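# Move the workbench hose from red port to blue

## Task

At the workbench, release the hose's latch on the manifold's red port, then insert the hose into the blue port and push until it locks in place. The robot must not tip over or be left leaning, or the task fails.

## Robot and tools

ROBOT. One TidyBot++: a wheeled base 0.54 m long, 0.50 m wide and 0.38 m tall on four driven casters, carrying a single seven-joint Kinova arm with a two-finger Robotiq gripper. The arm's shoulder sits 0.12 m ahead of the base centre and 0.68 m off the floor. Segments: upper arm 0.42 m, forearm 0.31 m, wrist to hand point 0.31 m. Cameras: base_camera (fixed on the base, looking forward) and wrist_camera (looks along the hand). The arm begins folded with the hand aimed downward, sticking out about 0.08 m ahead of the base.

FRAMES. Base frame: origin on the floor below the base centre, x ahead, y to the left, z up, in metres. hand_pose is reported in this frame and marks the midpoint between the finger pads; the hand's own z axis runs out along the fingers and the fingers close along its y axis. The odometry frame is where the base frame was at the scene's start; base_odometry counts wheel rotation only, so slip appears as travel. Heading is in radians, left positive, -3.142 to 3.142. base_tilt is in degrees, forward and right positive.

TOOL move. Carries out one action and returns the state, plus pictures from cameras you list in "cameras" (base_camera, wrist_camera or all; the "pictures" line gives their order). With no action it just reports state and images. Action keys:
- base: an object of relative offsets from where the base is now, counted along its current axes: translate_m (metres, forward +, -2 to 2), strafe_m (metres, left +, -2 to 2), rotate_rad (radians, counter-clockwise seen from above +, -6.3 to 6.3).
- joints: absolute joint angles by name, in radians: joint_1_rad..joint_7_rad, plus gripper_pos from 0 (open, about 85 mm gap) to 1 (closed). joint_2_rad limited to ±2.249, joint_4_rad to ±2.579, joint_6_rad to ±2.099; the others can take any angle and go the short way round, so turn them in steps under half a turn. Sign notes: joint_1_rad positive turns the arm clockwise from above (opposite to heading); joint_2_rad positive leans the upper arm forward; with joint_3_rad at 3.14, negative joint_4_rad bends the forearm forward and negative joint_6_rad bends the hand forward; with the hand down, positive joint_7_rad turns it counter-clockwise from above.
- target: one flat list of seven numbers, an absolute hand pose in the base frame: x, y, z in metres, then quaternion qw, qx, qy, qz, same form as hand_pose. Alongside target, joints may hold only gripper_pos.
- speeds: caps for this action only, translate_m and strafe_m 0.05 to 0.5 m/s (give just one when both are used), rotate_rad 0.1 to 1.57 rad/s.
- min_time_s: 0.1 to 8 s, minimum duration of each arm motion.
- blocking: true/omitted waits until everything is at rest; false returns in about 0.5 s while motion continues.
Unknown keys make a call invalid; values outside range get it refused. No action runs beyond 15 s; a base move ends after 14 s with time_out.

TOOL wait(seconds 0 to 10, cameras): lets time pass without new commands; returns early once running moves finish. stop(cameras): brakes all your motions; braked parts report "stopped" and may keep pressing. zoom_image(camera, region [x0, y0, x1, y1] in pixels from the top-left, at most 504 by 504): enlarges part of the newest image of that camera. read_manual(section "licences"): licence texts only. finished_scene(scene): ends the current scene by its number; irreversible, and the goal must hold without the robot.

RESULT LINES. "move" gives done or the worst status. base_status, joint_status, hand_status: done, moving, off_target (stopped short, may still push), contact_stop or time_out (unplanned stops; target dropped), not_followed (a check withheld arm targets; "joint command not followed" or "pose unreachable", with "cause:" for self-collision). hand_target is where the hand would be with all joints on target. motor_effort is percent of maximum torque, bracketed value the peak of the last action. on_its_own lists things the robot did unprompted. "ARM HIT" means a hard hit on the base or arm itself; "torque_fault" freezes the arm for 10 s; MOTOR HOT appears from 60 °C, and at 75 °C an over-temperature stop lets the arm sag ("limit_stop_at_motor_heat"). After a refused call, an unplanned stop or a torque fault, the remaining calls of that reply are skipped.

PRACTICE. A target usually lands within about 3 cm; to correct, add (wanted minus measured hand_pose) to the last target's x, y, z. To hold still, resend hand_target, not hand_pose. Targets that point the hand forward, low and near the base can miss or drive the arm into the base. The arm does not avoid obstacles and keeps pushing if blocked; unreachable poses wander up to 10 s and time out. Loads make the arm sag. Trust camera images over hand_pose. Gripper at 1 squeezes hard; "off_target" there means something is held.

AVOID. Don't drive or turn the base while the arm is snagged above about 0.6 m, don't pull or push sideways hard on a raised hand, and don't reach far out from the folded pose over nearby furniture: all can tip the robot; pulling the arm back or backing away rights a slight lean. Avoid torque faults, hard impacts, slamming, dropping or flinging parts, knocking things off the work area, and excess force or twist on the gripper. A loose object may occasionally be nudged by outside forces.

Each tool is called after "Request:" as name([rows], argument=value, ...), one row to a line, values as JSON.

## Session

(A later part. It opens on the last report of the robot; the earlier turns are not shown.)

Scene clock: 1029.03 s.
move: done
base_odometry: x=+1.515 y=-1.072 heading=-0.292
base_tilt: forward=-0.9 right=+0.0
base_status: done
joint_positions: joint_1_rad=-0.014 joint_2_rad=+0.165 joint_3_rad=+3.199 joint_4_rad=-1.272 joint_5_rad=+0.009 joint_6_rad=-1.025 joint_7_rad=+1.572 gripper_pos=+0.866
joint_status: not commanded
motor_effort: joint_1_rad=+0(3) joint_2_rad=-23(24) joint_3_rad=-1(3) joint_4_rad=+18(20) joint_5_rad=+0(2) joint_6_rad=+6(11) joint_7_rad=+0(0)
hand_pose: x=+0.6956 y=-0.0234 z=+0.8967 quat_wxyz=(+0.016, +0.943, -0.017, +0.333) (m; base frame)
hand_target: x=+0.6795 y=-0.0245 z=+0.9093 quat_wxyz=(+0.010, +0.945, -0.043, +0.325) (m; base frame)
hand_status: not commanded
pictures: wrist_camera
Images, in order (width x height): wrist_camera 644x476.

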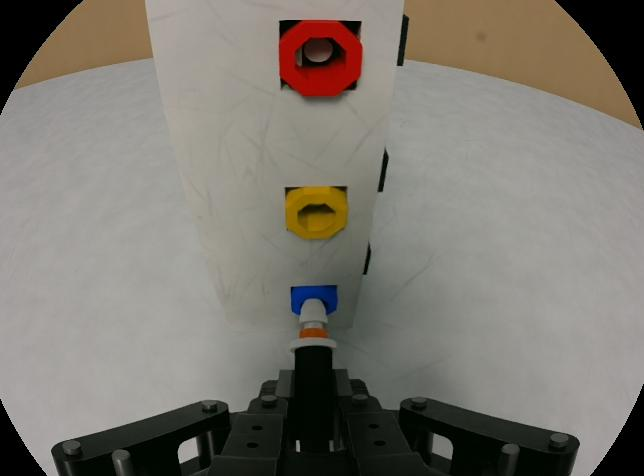

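Request:
move(joints={"joint_2_rad":0.199}, base={"translate_m":-0.003})

Request:
move(base={"translate_m":0.009}, speeds={"translate_m":0.05}, cameras=["wrist_camera"])

Request:
zoom_image(camera="wrist_camera", region=[260, 250, 370, 350])

Scene clock: 1037.43 s.
move: done
base_odometry: x=+1.512 y=-1.071 heading=-0.292
base_tilt: forward=-0.9 right=+0.0
base_status: done
joint_positions: joint_1_rad=-0.014 joint_2_rad=+0.174 joint_3_rad=+3.199 joint_4_rad=-1.272 joint_5_rad=+0.009 joint_6_rad=-1.025 joint_7_rad=+1.572 gripper_pos=+0.866
joint_status: all done
motor_effort: joint_1_rad=+1(1) joint_2_rad=-22(25) joint_3_rad=+0(1) joint_4_rad=+18(19) joint_5_rad=+0(1) joint_6_rad=+5(6) joint_7_rad=+0(0)
hand_pose: x=+0.6974 y=-0.0234 z=+0.8919 quat_wxyz=(+0.016, +0.944, -0.017, +0.329) (m; base frame)
hand_target: x=+0.6914 y=-0.0243 z=+0.8776 quat_wxyz=(+0.011, +0.953, -0.043, +0.298) (m; base frame)
hand_status: not commanded
pictures: none

Scene clock: 1038.10 s.
move: done
base_odometry: x=+1.521 y=-1.073 heading=-0.292
base_tilt: forward=-0.9 right=+0.0
base_status: done
joint_positions: joint_1_rad=-0.012 joint_2_rad=+0.175 joint_3_rad=+3.199 joint_4_rad=-1.265 joint_5_rad=+0.009 joint_6_rad=-1.026 joint_7_rad=+1.572 gripper_pos=+0.866
joint_status: not commanded
motor_effort: joint_1_rad=+0(3) joint_2_rad=-21(25) joint_3_rad=-1(3) joint_4_rad=+17(19) joint_5_rad=+0(3) joint_6_rad=+6(7) joint_7_rad=+0(1)
hand_pose: x=+0.6989 y=-0.0250 z=+0.8943 quat_wxyz=(+0.017, +0.943, -0.018, +0.331) (m; base frame)
hand_target: x=+0.6914 y=-0.0243 z=+0.8776 quat_wxyz=(+0.011, +0.953, -0.043, +0.298) (m; base frame)
hand_status: not commanded
pictures: wrist_camera
Images, in order (width x height): wrist_camera 644x476.

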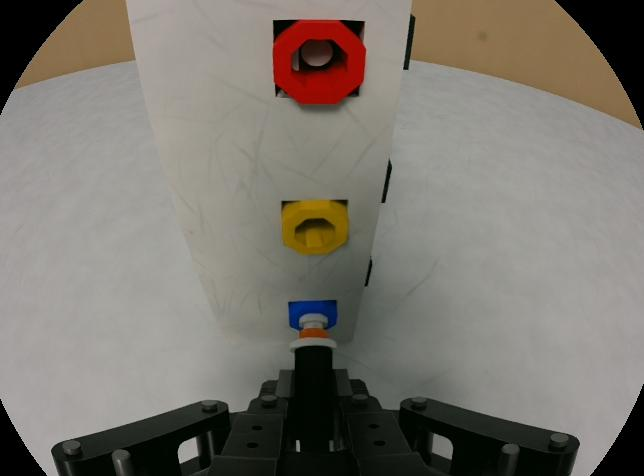

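Scaled by 4.582.

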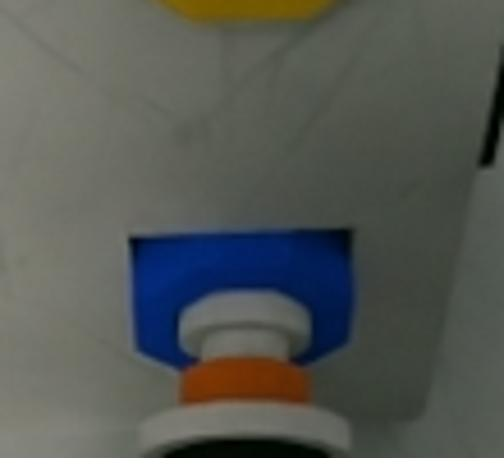

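Request:
move(joints={"joint_2_rad":0.24,"joint_4_rad":-1.205,"joint_6_rad":-0.90}, base={"translate_m":0.008}, speeds={"translate_m":0.05}, cameras=["wrist_camera"])

Request:
zoom_image(camera="wrist_camera", region=[260, 270, 370, 370])

Scene clock: 1043.63 s.
move: off_target
base_odometry: x=+1.528 y=-1.075 heading=-0.292
base_tilt: forward=-1.0 right=+0.0
base_status: done
joint_positions: joint_1_rad=-0.012 joint_2_rad=+0.172 joint_3_rad=+3.199 joint_4_rad=-1.268 joint_5_rad=+0.009 joint_6_rad=-1.028 joint_7_rad=+1.572 gripper_pos=+0.866
joint_status: joint_4_rad off_target (ended at -1.268, target -1.205); joint_6_rad off_target (ended at -1.028, target -0.900); the others done
motor_effort: joint_1_rad=-1(2) joint_2_rad=-12(22) joint_3_rad=-1(2) joint_4_rad=+27(32) joint_5_rad=-1(2) joint_6_rad=+27(39) joint_7_rad=+0(0)
hand_pose: x=+0.6970 y=-0.0251 z=+0.8945 quat_wxyz=(+0.017, +0.943, -0.018, +0.331) (m; base frame)
hand_target: x=+0.7535 y=-0.0250 z=+0.9124 quat_wxyz=(+0.011, +0.921, -0.039, +0.388) (m; base frame)
hand_status: not commanded
pictures: wrist_camera
Images, in order (width x height): wrist_camera 644x476.

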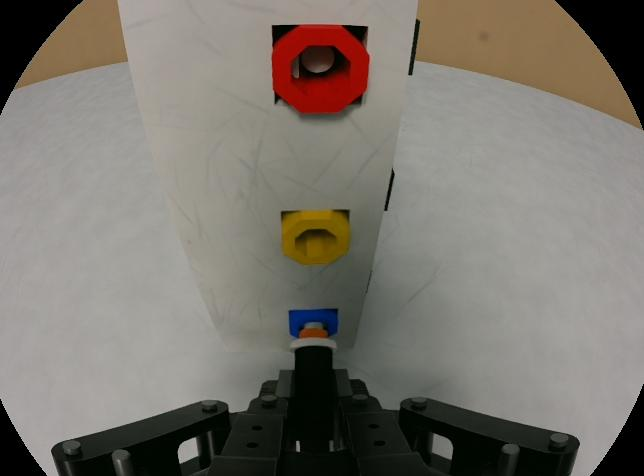

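Scaled by 4.582.

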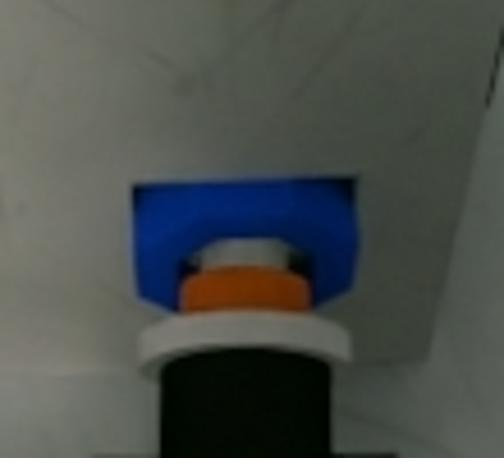

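Request:
move(joints={"joint_2_rad":0.27,"joint_4_rad":-1.185,"joint_6_rad":-0.80}, base={"translate_m":0.010}, speeds={"translate_m":0.05}, cameras=["wrist_camera"])

Request:
zoom_image(camera="wrist_camera", region=[260, 270, 370, 370])

Scene clock: 1048.50 s.
move: time_out
base_odometry: x=+1.535 y=-1.077 heading=-0.293
base_tilt: forward=-1.0 right=+0.0
base_status: translate_m time_out (by the wheels' count: +0.007 of +0.010)
joint_positions: joint_1_rad=-0.011 joint_2_rad=+0.158 joint_3_rad=+3.199 joint_4_rad=-1.284 joint_5_rad=+0.009 joint_6_rad=-1.028 joint_7_rad=+1.572 gripper_pos=+0.866
joint_status: joint_2_rad off_target (ended at +0.158, target +0.270); joint_4_rad off_target (ended at -1.284, target -1.185); joint_6_rad off_target (ended at -1.028, target -0.800)
motor_effort: joint_1_rad=+0(2) joint_2_rad=-5(13) joint_3_rad=+0(2) joint_4_rad=+34(40) joint_5_rad=-1(3) joint_6_rad=+44(54) joint_7_rad=+0(1)
hand_pose: x=+0.6908 y=-0.0251 z=+0.8944 quat_wxyz=(+0.016, +0.944, -0.019, +0.330) (m; base frame)
hand_target: x=+0.7848 y=-0.0250 z=+0.9270 quat_wxyz=(+0.011, +0.902, -0.037, +0.429) (m; base frame)
hand_status: not commanded
pictures: wrist_camera
Images, in order (width x height): wrist_camera 644x476.

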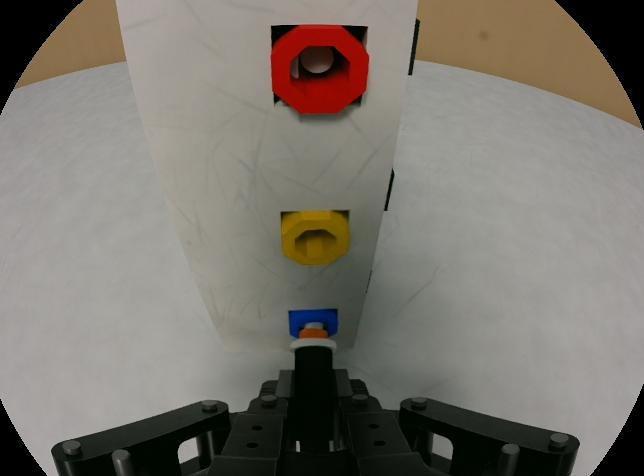

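Scaled by 4.582.

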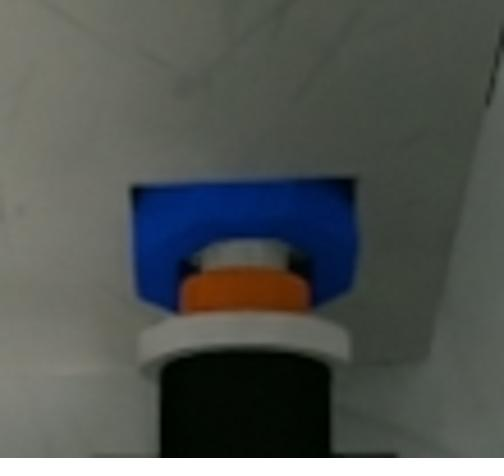

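Request:
move(base={"strafe_m":-0.015}, speeds={"strafe_m":0.05}, cameras=["wrist_camera"])

Request:
zoom_image(camera="wrist_camera", region=[260, 270, 370, 370])

Request:
zoom_image(camera="wrist_camera", region=[260, 10, 370, 110])

Scene clock: 1081.80 s.
move: done
base_odometry: x=+1.530 y=-1.091 heading=-0.293
base_tilt: forward=-1.0 right=+0.0
base_status: done
joint_positions: joint_1_rad=-0.024 joint_2_rad=+0.161 joint_3_rad=+3.195 joint_4_rad=-1.281 joint_5_rad=+0.009 joint_6_rad=-1.026 joint_7_rad=+1.572 gripper_pos=+0.866
joint_status: not commanded
motor_effort: joint_1_rad=+2(5) joint_2_rad=-6(9) joint_3_rad=+2(4) joint_4_rad=+30(34) joint_5_rad=+1(3) joint_6_rad=+35(43) joint_7_rad=+0(1)
hand_pose: x=+0.6928 y=-0.0153 z=+0.8941 quat_wxyz=(+0.013, +0.944, -0.010, +0.330) (m; base frame)
hand_target: x=+0.7848 y=-0.0250 z=+0.9270 quat_wxyz=(+0.011, +0.902, -0.037, +0.429) (m; base frame)
hand_status: not commanded
pictures: wrist_camera
Images, in order (width x height): wrist_camera 644x476.

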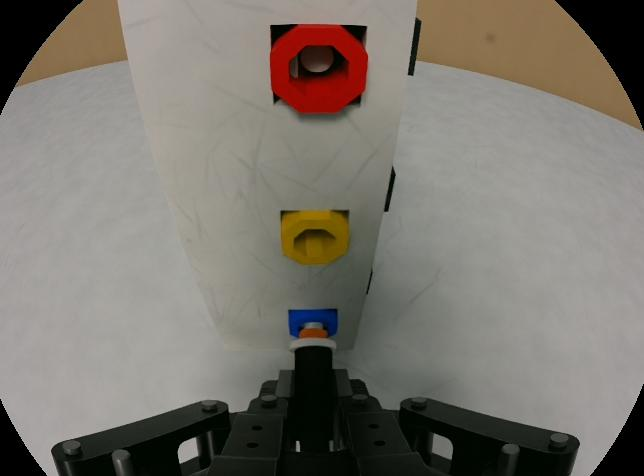

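Scaled by 4.582.

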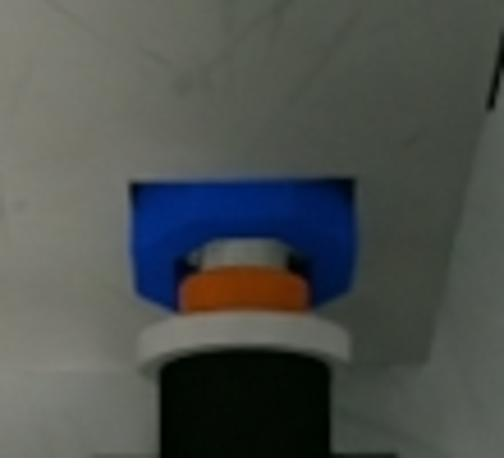

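Scaled by 4.582.

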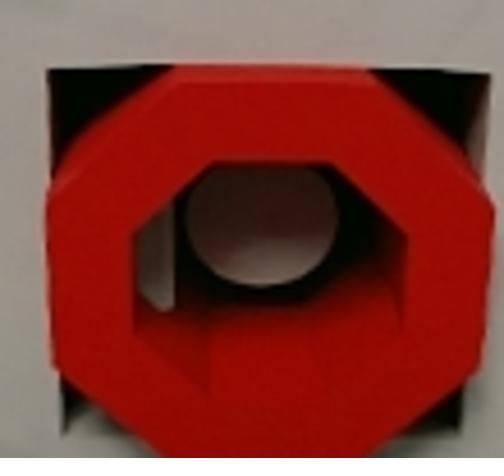

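Request:
move(base={"strafe_m":0.009,"translate_m":0.015}, speeds={"strafe_m":0.05}, joints={"joint_2_rad":0.31,"joint_4_rad":-1.14,"joint_6_rad":-0.64}, blocking=false)

Request:
wait(seconds=2, cameras=["wrist_camera"])

Request:
zoom_image(camera="wrist_camera", region=[260, 270, 370, 370])

Scene clock: 1099.23 s.
move: moving
base_odometry: x=+1.545 y=-1.086 heading=-0.293
base_tilt: forward=-1.0 right=+0.0
base_status: translate_m moving; strafe_m moving
joint_positions: joint_1_rad=-0.017 joint_2_rad=+0.155 joint_3_rad=+3.195 joint_4_rad=-1.288 joint_5_rad=+0.009 joint_6_rad=-1.026 joint_7_rad=+1.572 gripper_pos=+0.866
joint_status: joint_2_rad moving; joint_4_rad moving; joint_6_rad moving
motor_effort: joint_1_rad=-1(2) joint_2_rad=+5(7) joint_3_rad=+0(2) joint_4_rad=+47(47) joint_5_rad=-2(3) joint_6_rad=+67(69) joint_7_rad=+0(0)
hand_pose: x=+0.6899 y=-0.0196 z=+0.8944 quat_wxyz=(+0.014, +0.944, -0.014, +0.330) (m; base frame)
hand_target: x=+0.8298 y=-0.0245 z=+0.9661 quat_wxyz=(+0.011, +0.864, -0.033, +0.502) (m; base frame)
hand_status: not commanded
pictures: none

Scene clock: 1100.83 s.
earlier move: time_out
base_odometry: x=+1.544 y=-1.086 heading=-0.292
base_tilt: forward=-1.0 right=+0.0
base_status: translate_m time_out (by the wheels' count: +0.011 of +0.015); strafe_m time_out (by the wheels' count: +0.009 of +0.009)
joint_positions: joint_1_rad=-0.017 joint_2_rad=+0.157 joint_3_rad=+3.195 joint_4_rad=-1.288 joint_5_rad=+0.009 joint_6_rad=-1.021 joint_7_rad=+1.572 gripper_pos=+0.866
joint_status: joint_2_rad off_target (ended at +0.155, target +0.310); joint_4_rad off_target (ended at -1.288, target -1.140); joint_6_rad off_target (ended at -1.026, target -0.640)
motor_effort: joint_1_rad=+2(2) joint_2_rad=+2(7) joint_3_rad=+2(3) joint_4_rad=+42(47) joint_5_rad=+0(3) joint_6_rad=+59(69) joint_7_rad=+0(1)
hand_pose: x=+0.6916 y=-0.0196 z=+0.8942 quat_wxyz=(+0.014, +0.943, -0.014, +0.331) (m; base frame)
hand_target: x=+0.8298 y=-0.0245 z=+0.9661 quat_wxyz=(+0.011, +0.864, -0.033, +0.502) (m; base frame)
hand_status: not commanded
wait: 1.60 of 2 s (the move ended)
pictures: wrist_camera
Images, in order (width x height): wrist_camera 644x476.

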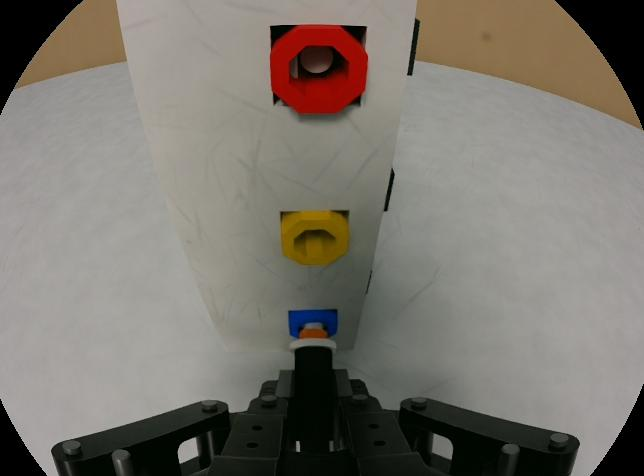

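Scaled by 4.582.

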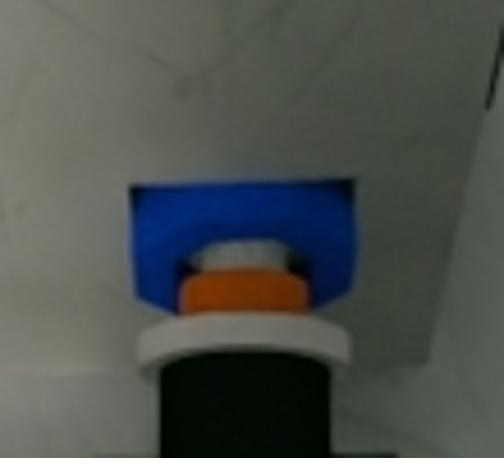

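Request:
move(joints={"joint_7_rad":1.80}, min_time_s=1.5, cameras=["wrist_camera"])

Request:
zoom_image(camera="wrist_camera", region=[260, 270, 370, 370])

Scene clock: 1126.33 s.
move: done
base_odometry: x=+1.544 y=-1.086 heading=-0.292
base_tilt: forward=-1.0 right=+0.0
base_status: not commanded
joint_positions: joint_1_rad=-0.011 joint_2_rad=+0.157 joint_3_rad=+3.195 joint_4_rad=-1.288 joint_5_rad=+0.009 joint_6_rad=-1.021 joint_7_rad=+1.727 gripper_pos=+0.866
joint_status: all done
motor_effort: joint_1_rad=-3(3) joint_2_rad=+3(4) joint_3_rad=-2(2) joint_4_rad=+39(42) joint_5_rad=-3(3) joint_6_rad=+57(61) joint_7_rad=+1(2)
hand_pose: x=+0.6914 y=-0.0232 z=+0.8943 quat_wxyz=(+0.041, +0.942, +0.056, +0.329) (m; base frame)
hand_target: x=+0.8298 y=-0.0245 z=+0.9661 quat_wxyz=(+0.082, +0.860, +0.090, +0.496) (m; base frame)
hand_status: not commanded
pictures: wrist_camera
Images, in order (width x height): wrist_camera 644x476.

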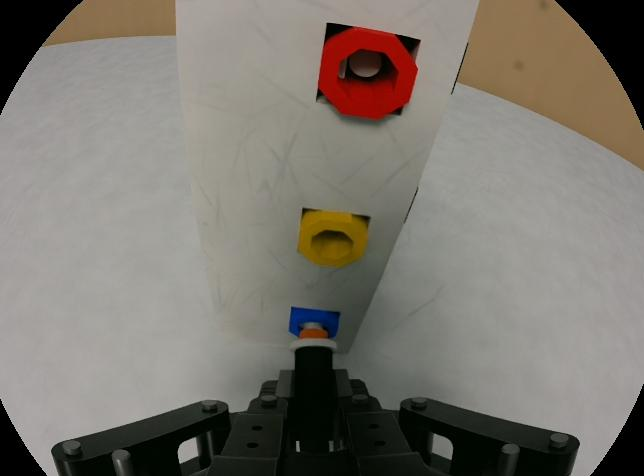

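Scaled by 4.582.

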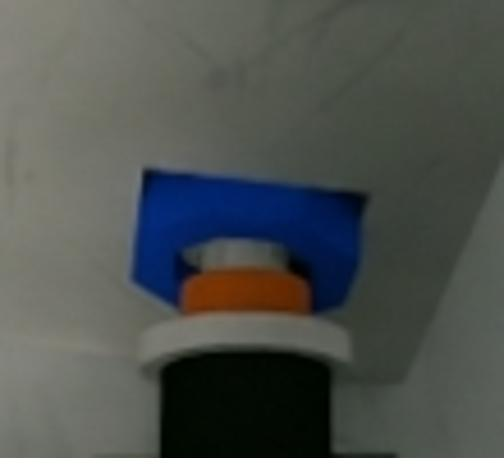

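Request:
move(joints={"joint_7_rad":2.0}, min_time_s=1.5, cameras=["wrist_camera"])

Request:
zoom_image(camera="wrist_camera", region=[260, 270, 370, 370])

Scene clock: 1130.37 s.
move: off_target
base_odometry: x=+1.544 y=-1.086 heading=-0.292
base_tilt: forward=-1.0 right=+0.0
base_status: not commanded
joint_positions: joint_1_rad=-0.005 joint_2_rad=+0.156 joint_3_rad=+3.196 joint_4_rad=-1.287 joint_5_rad=+0.009 joint_6_rad=-1.021 joint_7_rad=+1.900 gripper_pos=+0.866
joint_status: joint_7_rad off_target (ended at +1.900, target +2.000)
motor_effort: joint_1_rad=-4(5) joint_2_rad=+6(6) joint_3_rad=-3(3) joint_4_rad=+35(39) joint_5_rad=-1(3) joint_6_rad=+53(57) joint_7_rad=+4(5)
hand_pose: x=+0.6912 y=-0.0269 z=+0.8951 quat_wxyz=(+0.070, +0.934, +0.134, +0.325) (m; base frame)
hand_target: x=+0.8298 y=-0.0245 z=+0.9661 quat_wxyz=(+0.131, +0.847, +0.175, +0.485) (m; base frame)
hand_status: not commanded
pictures: wrist_camera
Images, in order (width x height): wrist_camera 644x476.

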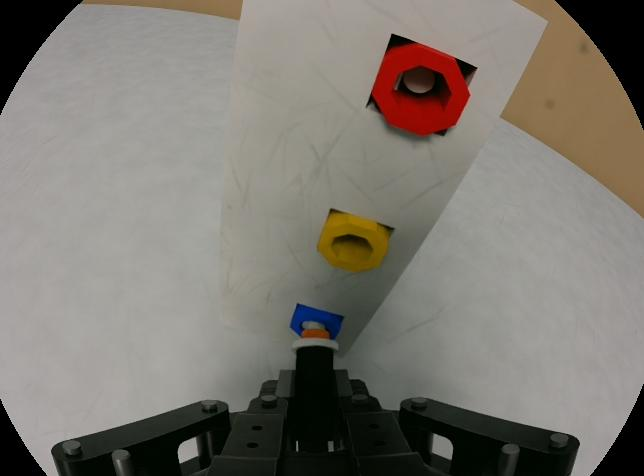

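Scaled by 4.582.

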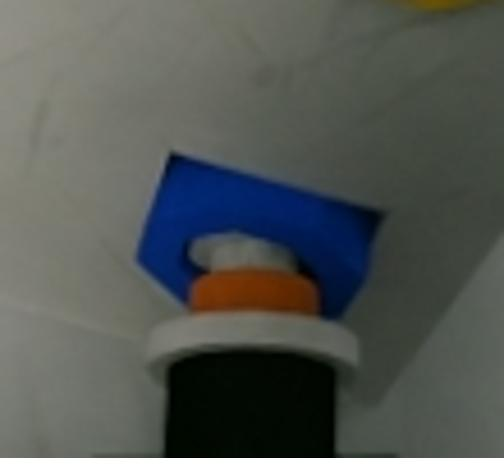

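Request:
move(joints={"joint_7_rad":1.30}, min_time_s=2, cameras=["wrist_camera"])

Request:
zoom_image(camera="wrist_camera", region=[260, 270, 370, 370])

Scene clock: 1136.30 s.
move: done
base_odometry: x=+1.544 y=-1.086 heading=-0.292
base_tilt: forward=-1.0 right=+0.0
base_status: not commanded
joint_positions: joint_1_rad=-0.024 joint_2_rad=+0.156 joint_3_rad=+3.195 joint_4_rad=-1.287 joint_5_rad=+0.009 joint_6_rad=-1.021 joint_7_rad=+1.388 gripper_pos=+0.866
joint_status: all done
motor_effort: joint_1_rad=+4(5) joint_2_rad=+3(6) joint_3_rad=+5(5) joint_4_rad=+41(47) joint_5_rad=+1(2) joint_6_rad=+60(66) joint_7_rad=-3(5)
hand_pose: x=+0.6917 y=-0.0154 z=+0.8950 quat_wxyz=(-0.018, +0.938, -0.097, +0.332) (m; base frame)
hand_target: x=+0.8298 y=-0.0245 z=+0.9661 quat_wxyz=(-0.043, +0.855, -0.126, +0.500) (m; base frame)
hand_status: not commanded
pictures: wrist_camera
Images, in order (width x height): wrist_camera 644x476.

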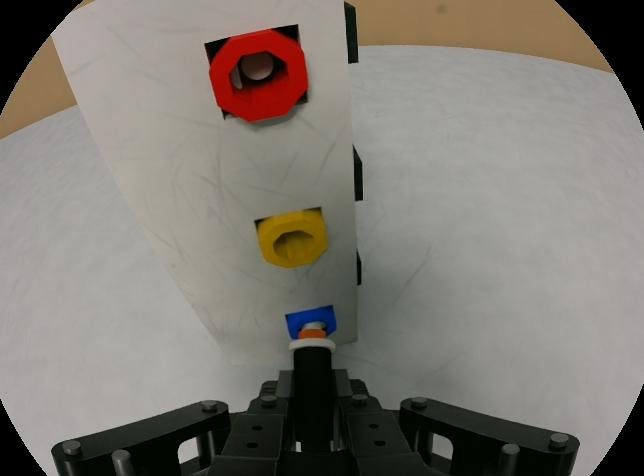

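Scaled by 4.582.

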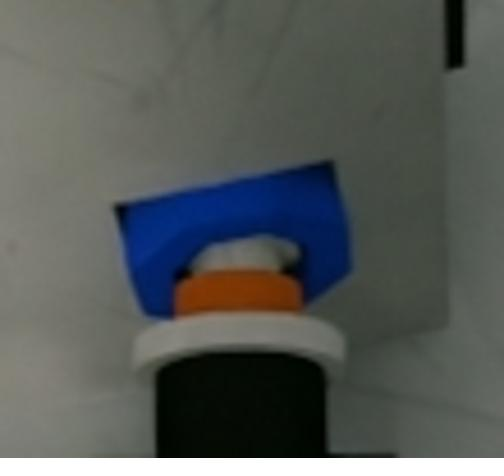

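Request:
move(joints={"joint_2_rad":0.199,"joint_4_rad":-1.24,"joint_6_rad":-1.06,"joint_7_rad":1.572}, base={"translate_m":-0.03,"strafe_m":-0.004}, cameras=["wrist_camera"])

Request:
zoom_image(camera="wrist_camera", region=[280, 250, 350, 350])

Scene clock: 1148.77 s.
move: done
base_odometry: x=+1.514 y=-1.081 heading=-0.292
base_tilt: forward=-0.9 right=+0.0
base_status: done
joint_positions: joint_1_rad=-0.023 joint_2_rad=+0.205 joint_3_rad=+3.194 joint_4_rad=-1.245 joint_5_rad=+0.009 joint_6_rad=-0.991 joint_7_rad=+1.513 gripper_pos=+0.866
joint_status: all done
motor_effort: joint_1_rad=+1(5) joint_2_rad=-24(26) joint_3_rad=+0(5) joint_4_rad=+17(40) joint_5_rad=+0(3) joint_6_rad=+4(60) joint_7_rad=+0(3)
hand_pose: x=+0.7177 y=-0.0161 z=+0.8940 quat_wxyz=(+0.004, +0.938, -0.038, +0.344) (m; base frame)
hand_target: x=+0.7004 y=-0.0245 z=+0.8865 quat_wxyz=(+0.020, +0.949, -0.015, +0.316) (m; base frame)
hand_status: not commanded
pictures: wrist_camera
Images, in order (width x height): wrist_camera 644x476.

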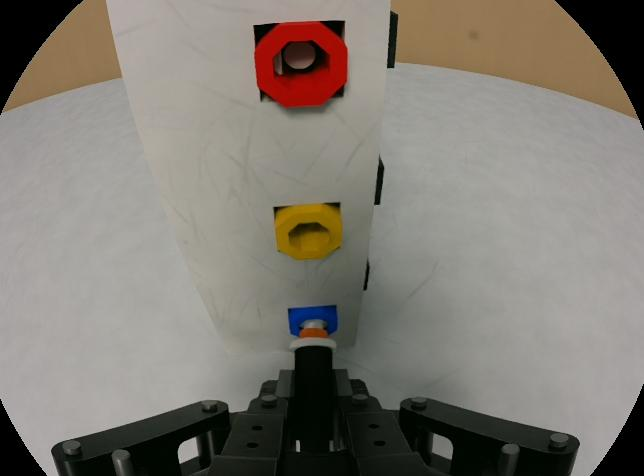

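Scaled by 5.040.

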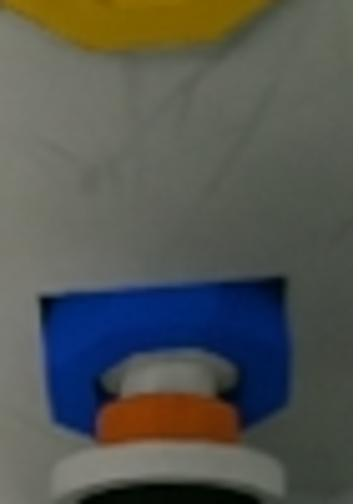

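Request:
move(joints={"joint_7_rad":1.64}, base={"translate_m":-0.03}, speeds={"translate_m":0.1}, cameras=["wrist_camera"])

Request:
zoom_image(camera="wrist_camera", region=[280, 280, 350, 350])

Request:
zoom_image(camera="wrist_camera", region=[270, 220, 340, 290])

Scene clock: 1152.63 s.
move: done
base_odometry: x=+1.485 y=-1.073 heading=-0.292
base_tilt: forward=-0.9 right=+0.0
base_status: done
joint_positions: joint_1_rad=-0.021 joint_2_rad=+0.202 joint_3_rad=+3.195 joint_4_rad=-1.245 joint_5_rad=+0.009 joint_6_rad=-0.998 joint_7_rad=+1.589 gripper_pos=+0.866
joint_status: all done
motor_effort: joint_1_rad=+1(2) joint_2_rad=-22(27) joint_3_rad=+0(1) joint_4_rad=+18(19) joint_5_rad=+0(1) joint_6_rad=+6(8) joint_7_rad=+0(0)
hand_pose: x=+0.7155 y=-0.0173 z=+0.8943 quat_wxyz=(+0.018, +0.940, -0.003, +0.341) (m; base frame)
hand_target: x=+0.7004 y=-0.0245 z=+0.8865 quat_wxyz=(+0.031, +0.949, +0.017, +0.315) (m; base frame)
hand_status: not commanded
pictures: wrist_camera
Images, in order (width x height): wrist_camera 644x476.

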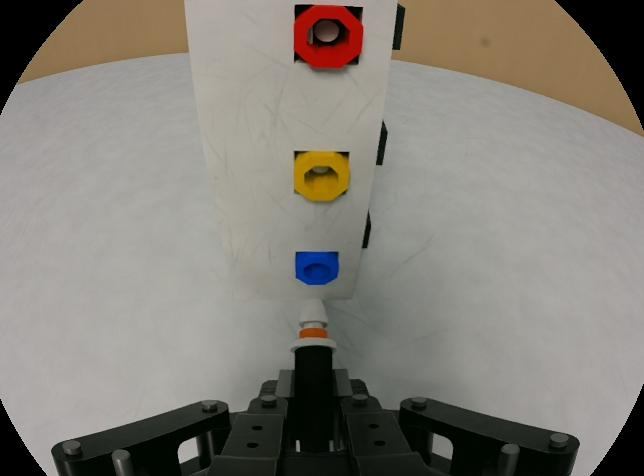

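Scaled by 7.200.

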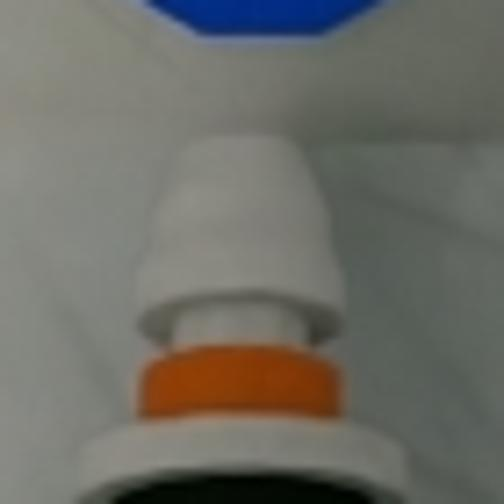

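Scaled by 7.200.

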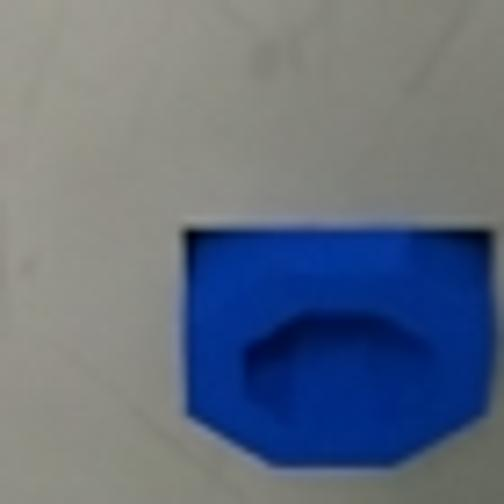

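Request:
move(base={"translate_m":0.016,"strafe_m":-0.003}, speeds={"translate_m":0.05}, cameras=["wrist_camera"])

Request:
zoom_image(camera="wrist_camera", region=[260, 250, 370, 350])

Scene clock: 1202.83 s.
move: done
base_odometry: x=+1.500 y=-1.080 heading=-0.292
base_tilt: forward=-0.9 right=+0.0
base_status: done
joint_positions: joint_1_rad=-0.021 joint_2_rad=+0.202 joint_3_rad=+3.195 joint_4_rad=-1.245 joint_5_rad=+0.009 joint_6_rad=-0.998 joint_7_rad=+1.589 gripper_pos=+0.866
joint_status: not commanded
motor_effort: joint_1_rad=+0(2) joint_2_rad=-24(27) joint_3_rad=+0(1) joint_4_rad=+18(19) joint_5_rad=+0(0) joint_6_rad=+5(7) joint_7_rad=+0(0)
hand_pose: x=+0.7154 y=-0.0174 z=+0.8944 quat_wxyz=(+0.018, +0.940, -0.004, +0.341) (m; base frame)
hand_target: x=+0.7004 y=-0.0245 z=+0.8865 quat_wxyz=(+0.031, +0.949, +0.017, +0.315) (m; base frame)
hand_status: not commanded
pictures: wrist_camera
Images, in order (width x height): wrist_camera 644x476.

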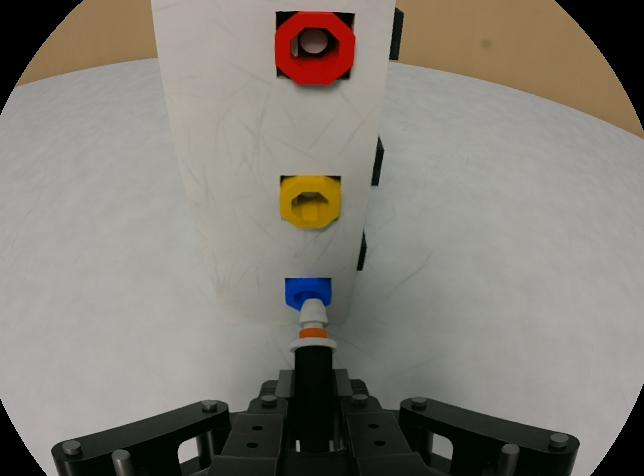

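Scaled by 4.582.

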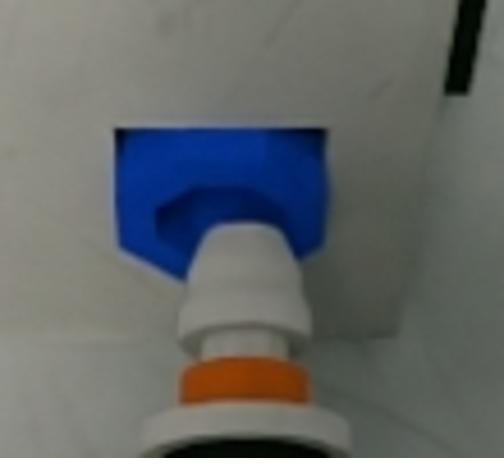

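Request:
move(base={"translate_m":0.010,"strafe_m":0.002}, speeds={"translate_m":0.05}, cameras=["wrist_camera"])

Request:
zoom_image(camera="wrist_camera", region=[260, 250, 370, 350])

Scene clock: 1205.70 s.
move: done
base_odometry: x=+1.510 y=-1.081 heading=-0.292
base_tilt: forward=-0.9 right=+0.0
base_status: done
joint_positions: joint_1_rad=-0.021 joint_2_rad=+0.202 joint_3_rad=+3.195 joint_4_rad=-1.245 joint_5_rad=+0.009 joint_6_rad=-1.000 joint_7_rad=+1.589 gripper_pos=+0.866
joint_status: not commanded
motor_effort: joint_1_rad=+0(3) joint_2_rad=-24(27) joint_3_rad=+0(2) joint_4_rad=+18(21) joint_5_rad=+0(1) joint_6_rad=+6(8) joint_7_rad=+0(0)
hand_pose: x=+0.7149 y=-0.0172 z=+0.8938 quat_wxyz=(+0.018, +0.940, -0.003, +0.340) (m; base frame)
hand_target: x=+0.7004 y=-0.0245 z=+0.8865 quat_wxyz=(+0.031, +0.949, +0.017, +0.315) (m; base frame)
hand_status: not commanded
pictures: wrist_camera
Images, in order (width x height): wrist_camera 644x476.

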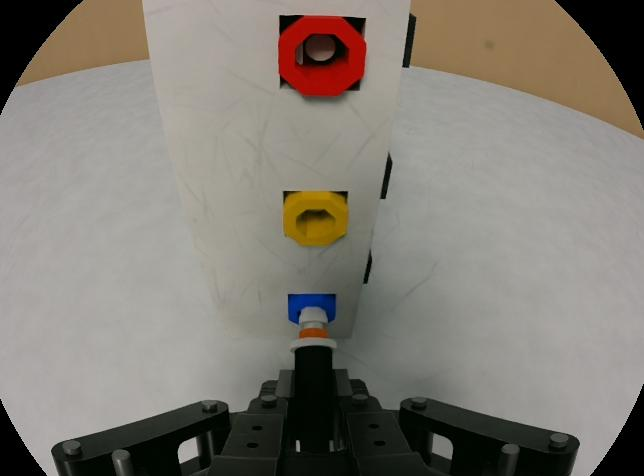

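Scaled by 4.582.

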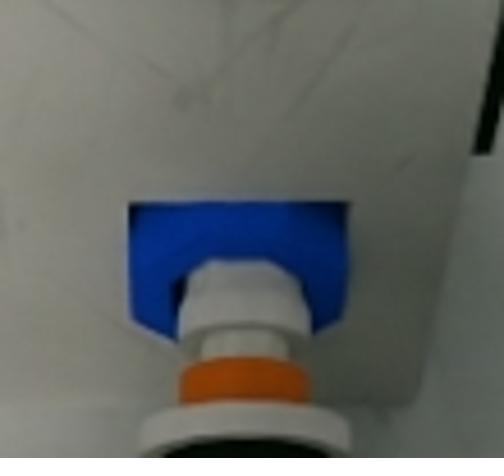

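Request:
move(joints={"joint_2_rad":0.25,"joint_4_rad":-1.20,"joint_6_rad":-0.83}, base={"translate_m":0.016,"strafe_m":-0.001}, speeds={"translate_m":0.05})

Request:
move(joints={"gripper_pos":0.874}, cameras=["wrist_camera"])

Request:
zoom_image(camera="wrist_camera", region=[260, 270, 370, 370])

Scene clock: 1209.83 s.
move: off_target
base_odometry: x=+1.524 y=-1.086 heading=-0.292
base_tilt: forward=-0.9 right=+0.0
base_status: done
joint_positions: joint_1_rad=-0.023 joint_2_rad=+0.188 joint_3_rad=+3.194 joint_4_rad=-1.260 joint_5_rad=+0.009 joint_6_rad=-1.000 joint_7_rad=+1.589 gripper_pos=+0.866
joint_status: joint_6_rad off_target (ended at -1.000, target -0.830); the others done
motor_effort: joint_1_rad=+2(4) joint_2_rad=-13(24) joint_3_rad=+1(4) joint_4_rad=+29(31) joint_5_rad=+1(3) joint_6_rad=+29(35) joint_7_rad=+0(0)
hand_pose: x=+0.7091 y=-0.0160 z=+0.8941 quat_wxyz=(+0.017, +0.940, -0.003, +0.340) (m; base frame)
hand_target: x=+0.7715 y=-0.0251 z=+0.9248 quat_wxyz=(+0.037, +0.908, +0.019, +0.416) (m; base frame)
hand_status: not commanded
pictures: none

Scene clock: 1210.40 s.
move: done
base_odometry: x=+1.524 y=-1.086 heading=-0.292
base_tilt: forward=-0.9 right=+0.0
base_status: not commanded
joint_positions: joint_1_rad=-0.023 joint_2_rad=+0.188 joint_3_rad=+3.194 joint_4_rad=-1.260 joint_5_rad=+0.009 joint_6_rad=-1.000 joint_7_rad=+1.589 gripper_pos=+0.866
joint_status: all done
motor_effort: joint_1_rad=+2(2) joint_2_rad=-14(14) joint_3_rad=+1(2) joint_4_rad=+29(29) joint_5_rad=+1(1) joint_6_rad=+29(30) joint_7_rad=+0(0)
hand_pose: x=+0.7091 y=-0.0160 z=+0.8941 quat_wxyz=(+0.017, +0.940, -0.003, +0.340) (m; base frame)
hand_target: x=+0.7715 y=-0.0251 z=+0.9248 quat_wxyz=(+0.037, +0.908, +0.019, +0.416) (m; base frame)
hand_status: not commanded
pictures: wrist_camera
Images, in order (width x height): wrist_camera 644x476.

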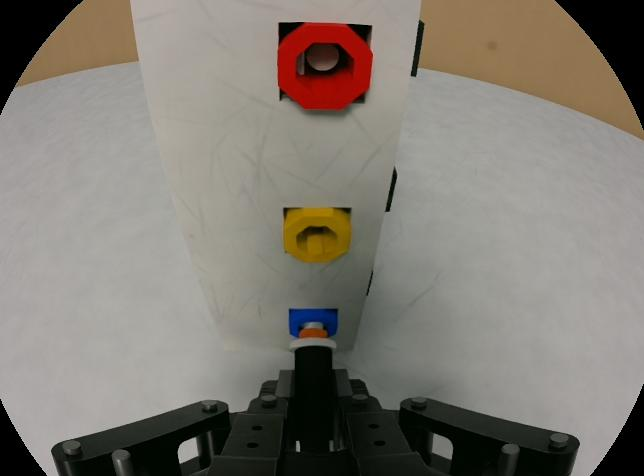

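Scaled by 4.582.

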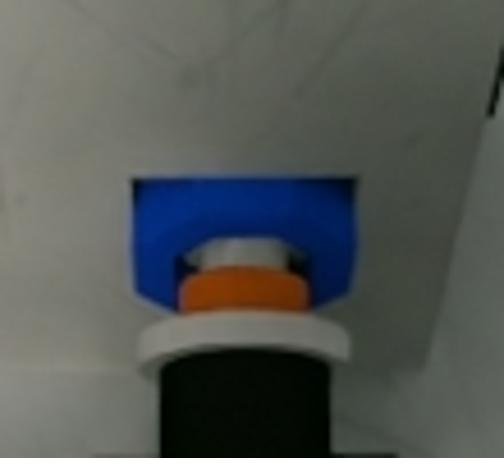

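Request:
move(joints={"joint_2_rad":0.29,"joint_4_rad":-1.16,"joint_6_rad":-0.72,"gripper_pos":0.862}, base={"translate_m":0.012}, speeds={"translate_m":0.05}, blocking=false)

Request:
wait(seconds=2, cameras=["wrist_camera"])

Request:
zoom_image(camera="wrist_camera", region=[260, 270, 370, 370])

Scene clock: 1213.83 s.
move: moving
base_odometry: x=+1.534 y=-1.089 heading=-0.292
base_tilt: forward=-1.0 right=+0.0
base_status: translate_m moving
joint_positions: joint_1_rad=-0.023 joint_2_rad=+0.172 joint_3_rad=+3.194 joint_4_rad=-1.279 joint_5_rad=+0.009 joint_6_rad=-1.000 joint_7_rad=+1.589 gripper_pos=+0.859
joint_status: joint_2_rad moving; joint_4_rad moving; joint_6_rad moving; the others done
motor_effort: joint_1_rad=+1(2) joint_2_rad=-2(15) joint_3_rad=+2(2) joint_4_rad=+43(44) joint_5_rad=+0(1) joint_6_rad=+58(58) joint_7_rad=+0(0)
hand_pose: x=+0.7015 y=-0.0160 z=+0.8940 quat_wxyz=(+0.016, +0.941, -0.003, +0.338) (m; base frame)
hand_target: x=+0.8085 y=-0.0249 z=+0.9475 quat_wxyz=(+0.040, +0.884, +0.020, +0.466) (m; base frame)
hand_status: not commanded
pictures: none

Scene clock: 1215.23 s.
earlier move: time_out
base_odometry: x=+1.533 y=-1.089 heading=-0.292
base_tilt: forward=-0.9 right=+0.0
base_status: translate_m time_out (by the wheels' count: +0.009 of +0.012)
joint_positions: joint_1_rad=-0.023 joint_2_rad=+0.173 joint_3_rad=+3.194 joint_4_rad=-1.279 joint_5_rad=+0.009 joint_6_rad=-0.997 joint_7_rad=+1.589 gripper_pos=+0.859
joint_status: joint_2_rad off_target (ended at +0.172, target +0.290); joint_4_rad off_target (ended at -1.279, target -1.160); joint_6_rad off_target (ended at -1.000, target -0.720); the others done
motor_effort: joint_1_rad=+1(2) joint_2_rad=-5(15) joint_3_rad=+1(2) joint_4_rad=+38(44) joint_5_rad=+0(1) joint_6_rad=+49(58) joint_7_rad=+0(0)
hand_pose: x=+0.7026 y=-0.0161 z=+0.8939 quat_wxyz=(+0.017, +0.941, -0.003, +0.339) (m; base frame)
hand_target: x=+0.8085 y=-0.0249 z=+0.9475 quat_wxyz=(+0.040, +0.884, +0.020, +0.466) (m; base frame)
hand_status: not commanded
wait: 1.40 of 2 s (the move ended)
pictures: wrist_camera
Images, in order (width x height): wrist_camera 644x476.

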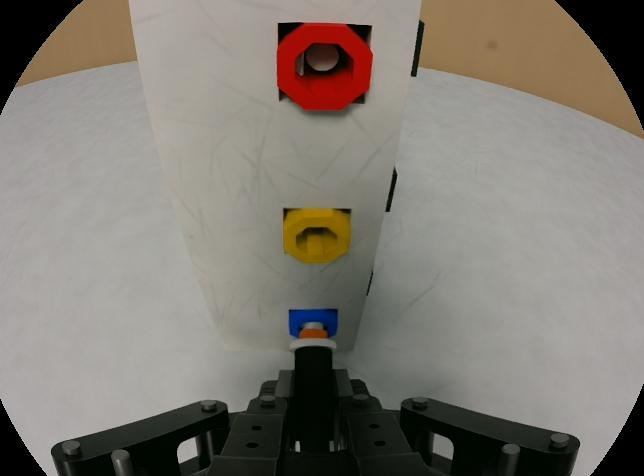

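Scaled by 4.582.

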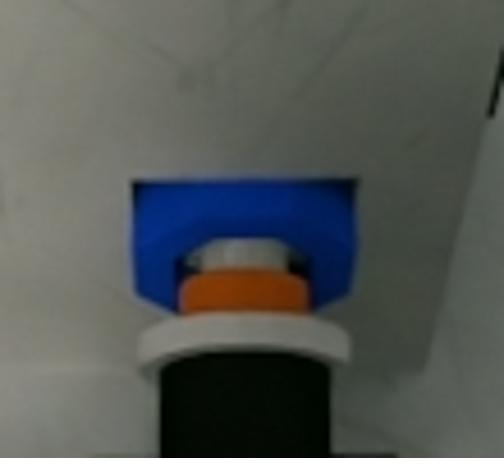

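Request:
move(joints={"joint_2_rad":0.237,"joint_4_rad":-1.29,"joint_6_rad":-0.55}, min_time_s=1.5)

Request:
move(joints={"joint_2_rad":0.355,"joint_4_rad":-1.01,"joint_6_rad":-0.89}, min_time_s=2, cameras=["wrist_camera"])

Request:
zoom_image(camera="wrist_camera", region=[260, 270, 370, 370])

Scene clock: 1224.63 s.
move: off_target
base_odometry: x=+1.533 y=-1.089 heading=-0.292
base_tilt: forward=-1.0 right=+0.0
base_status: not commanded
joint_positions: joint_1_rad=-0.023 joint_2_rad=+0.142 joint_3_rad=+3.194 joint_4_rad=-1.351 joint_5_rad=+0.009 joint_6_rad=-0.910 joint_7_rad=+1.589 gripper_pos=+0.859
joint_status: joint_6_rad off_target (ended at -0.910, target -0.550); the others done
motor_effort: joint_1_rad=+4(4) joint_2_rad=-4(5) joint_3_rad=+4(4) joint_4_rad=+34(38) joint_5_rad=+2(2) joint_6_rad=+41(50) joint_7_rad=+0(1)
hand_pose: x=+0.7020 y=-0.0162 z=+0.8924 quat_wxyz=(+0.016, +0.933, -0.003, +0.361) (m; base frame)
hand_target: x=+0.8042 y=-0.0253 z=+0.9537 quat_wxyz=(+0.041, +0.861, +0.020, +0.506) (m; base frame)
hand_status: not commanded
pictures: none

Scene clock: 1226.93 s.
move: off_target
base_odometry: x=+1.533 y=-1.089 heading=-0.292
base_tilt: forward=-1.0 right=+0.0
base_status: not commanded
joint_positions: joint_1_rad=-0.022 joint_2_rad=+0.200 joint_3_rad=+3.194 joint_4_rad=-1.218 joint_5_rad=+0.009 joint_6_rad=-1.066 joint_7_rad=+1.589 gripper_pos=+0.859
joint_status: joint_2_rad off_target (ended at +0.200, target +0.355); joint_4_rad off_target (ended at -1.218, target -1.010); joint_6_rad off_target (ended at -1.066, target -0.890)
motor_effort: joint_1_rad=-1(4) joint_2_rad=-2(5) joint_3_rad=+0(4) joint_4_rad=+44(45) joint_5_rad=-2(2) joint_6_rad=+63(64) joint_7_rad=+0(1)
hand_pose: x=+0.7036 y=-0.0161 z=+0.8956 quat_wxyz=(+0.017, +0.946, -0.003, +0.323) (m; base frame)
hand_target: x=+0.8143 y=-0.0240 z=+0.9440 quat_wxyz=(+0.040, +0.903, +0.020, +0.428) (m; base frame)
hand_status: not commanded
pictures: wrist_camera
Images, in order (width x height): wrist_camera 644x476.

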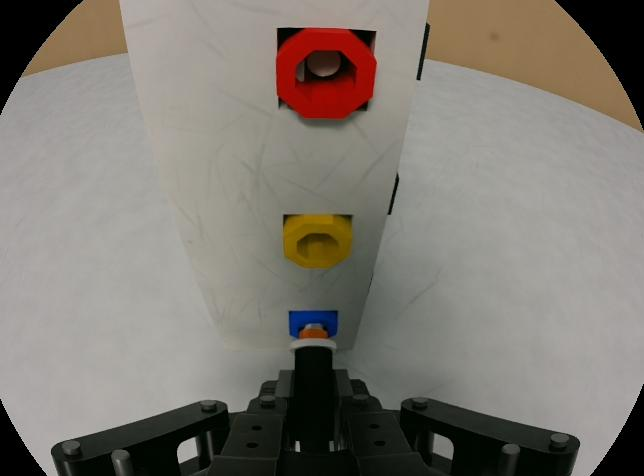

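Scaled by 4.582.

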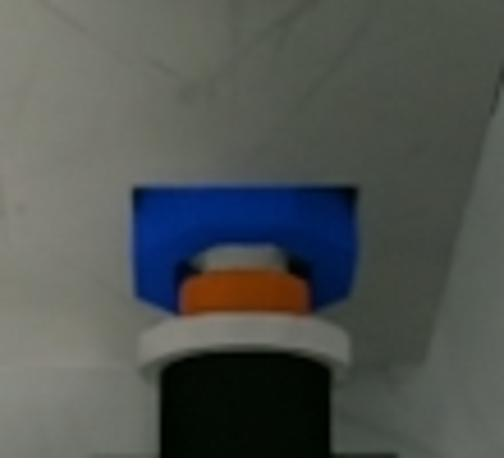

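Request:
move(joints={"joint_2_rad":0.41,"joint_4_rad":-0.90,"joint_6_rad":-1.02}, min_time_s=1.5, cameras=["wrist_camera"])

Request:
zoom_image(camera="wrist_camera", region=[260, 270, 370, 370])

Scene clock: 1231.57 s.
move: off_target
base_odometry: x=+1.533 y=-1.089 heading=-0.292
base_tilt: forward=-1.0 right=+0.0
base_status: not commanded
joint_positions: joint_1_rad=-0.020 joint_2_rad=+0.260 joint_3_rad=+3.194 joint_4_rad=-1.090 joint_5_rad=+0.009 joint_6_rad=-1.190 joint_7_rad=+1.589 gripper_pos=+0.859
joint_status: joint_2_rad off_target (ended at +0.260, target +0.410); joint_4_rad off_target (ended at -1.090, target -0.900); joint_6_rad off_target (ended at -1.190, target -1.020)
motor_effort: joint_1_rad=-1(2) joint_2_rad=-5(8) joint_3_rad=+0(1) joint_4_rad=+41(45) joint_5_rad=-2(3) joint_6_rad=+61(67) joint_7_rad=+0(1)
hand_pose: x=+0.7105 y=-0.0165 z=+0.9008 quat_wxyz=(+0.018, +0.955, -0.004, +0.296) (m; base frame)
hand_target: x=+0.8163 y=-0.0230 z=+0.9347 quat_wxyz=(+0.040, +0.918, +0.020, +0.393) (m; base frame)
hand_status: not commanded
pictures: wrist_camera
Images, in order (width x height): wrist_camera 644x476.

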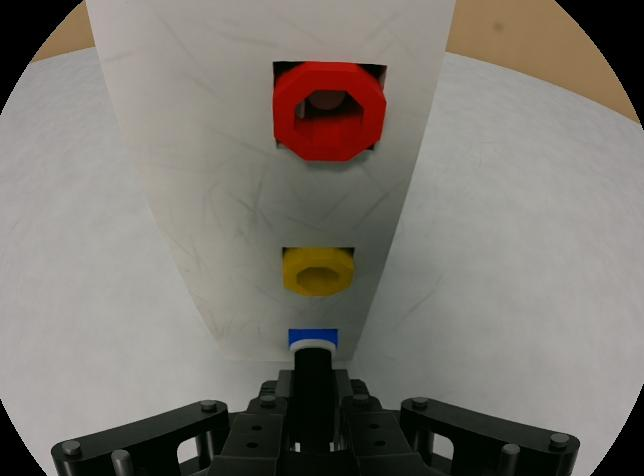

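Scaled by 4.582.

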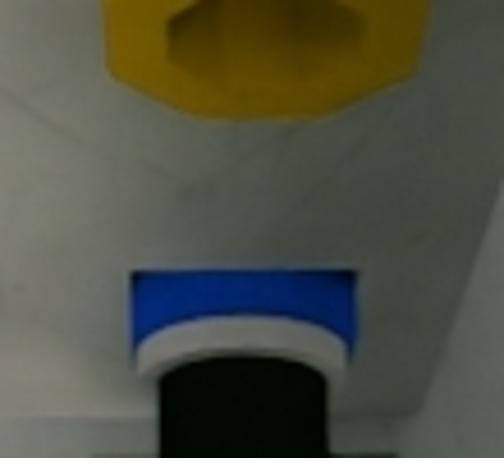

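Request:
move(base={"translate_m":0.005}, speeds={"translate_m":0.05}, blocking=false)

Request:
wait(seconds=1.5)

Request:
move(joints={"joint_2_rad":0.28,"joint_4_rad":-1.06,"joint_6_rad":-1.15}, min_time_s=1)

Request:
move(joints={"gripper_pos":0.6}, cameras=["wrist_camera"])

Request:
zoom_image(camera="wrist_camera", region=[260, 270, 370, 370])

Scene clock: 1236.80 s.
move: moving
base_odometry: x=+1.536 y=-1.089 heading=-0.293
base_tilt: forward=-1.0 right=+0.0
base_status: translate_m moving
joint_positions: joint_1_rad=-0.020 joint_2_rad=+0.260 joint_3_rad=+3.194 joint_4_rad=-1.085 joint_5_rad=+0.009 joint_6_rad=-1.203 joint_7_rad=+1.589 gripper_pos=+0.859
joint_status: not commanded
motor_effort: joint_1_rad=+0(1) joint_2_rad=-3(8) joint_3_rad=+0(1) joint_4_rad=+40(41) joint_5_rad=-2(2) joint_6_rad=+62(65) joint_7_rad=-1(1)
hand_pose: x=+0.7078 y=-0.0164 z=+0.9009 quat_wxyz=(+0.018, +0.956, -0.004, +0.292) (m; base frame)
hand_target: x=+0.8163 y=-0.0230 z=+0.9347 quat_wxyz=(+0.040, +0.918, +0.020, +0.393) (m; base frame)
hand_status: not commanded
pictures: none

Scene clock: 1238.07 s.
earlier move: time_out
base_odometry: x=+1.534 y=-1.089 heading=-0.293
base_tilt: forward=-1.0 right=+0.0
base_status: translate_m time_out (by the wheels' count: +0.002 of +0.005)
joint_positions: joint_1_rad=-0.020 joint_2_rad=+0.265 joint_3_rad=+3.194 joint_4_rad=-1.078 joint_5_rad=+0.009 joint_6_rad=-1.205 joint_7_rad=+1.589 gripper_pos=+0.859
joint_status: not commanded
motor_effort: joint_1_rad=+0(1) joint_2_rad=-1(9) joint_3_rad=+0(1) joint_4_rad=+39(41) joint_5_rad=-1(2) joint_6_rad=+61(66) joint_7_rad=-1(1)
hand_pose: x=+0.7097 y=-0.0165 z=+0.9010 quat_wxyz=(+0.018, +0.956, -0.004, +0.292) (m; base frame)
hand_target: x=+0.8163 y=-0.0230 z=+0.9347 quat_wxyz=(+0.040, +0.918, +0.020, +0.393) (m; base frame)
hand_status: not commanded
wait: 1.27 of 1.5 s (the move ended)
pictures: none

not run: a stop that you did not command came earlier in this reply.

not run: a stop that you did not command came earlier in this reply.

Scaled by 4.582.
This view is cut from an older image: the scene may have changed since it was taken.

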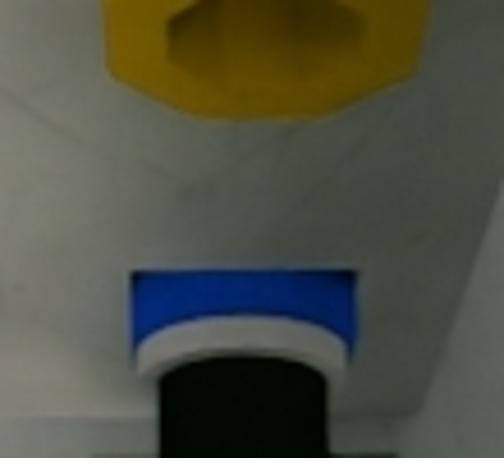

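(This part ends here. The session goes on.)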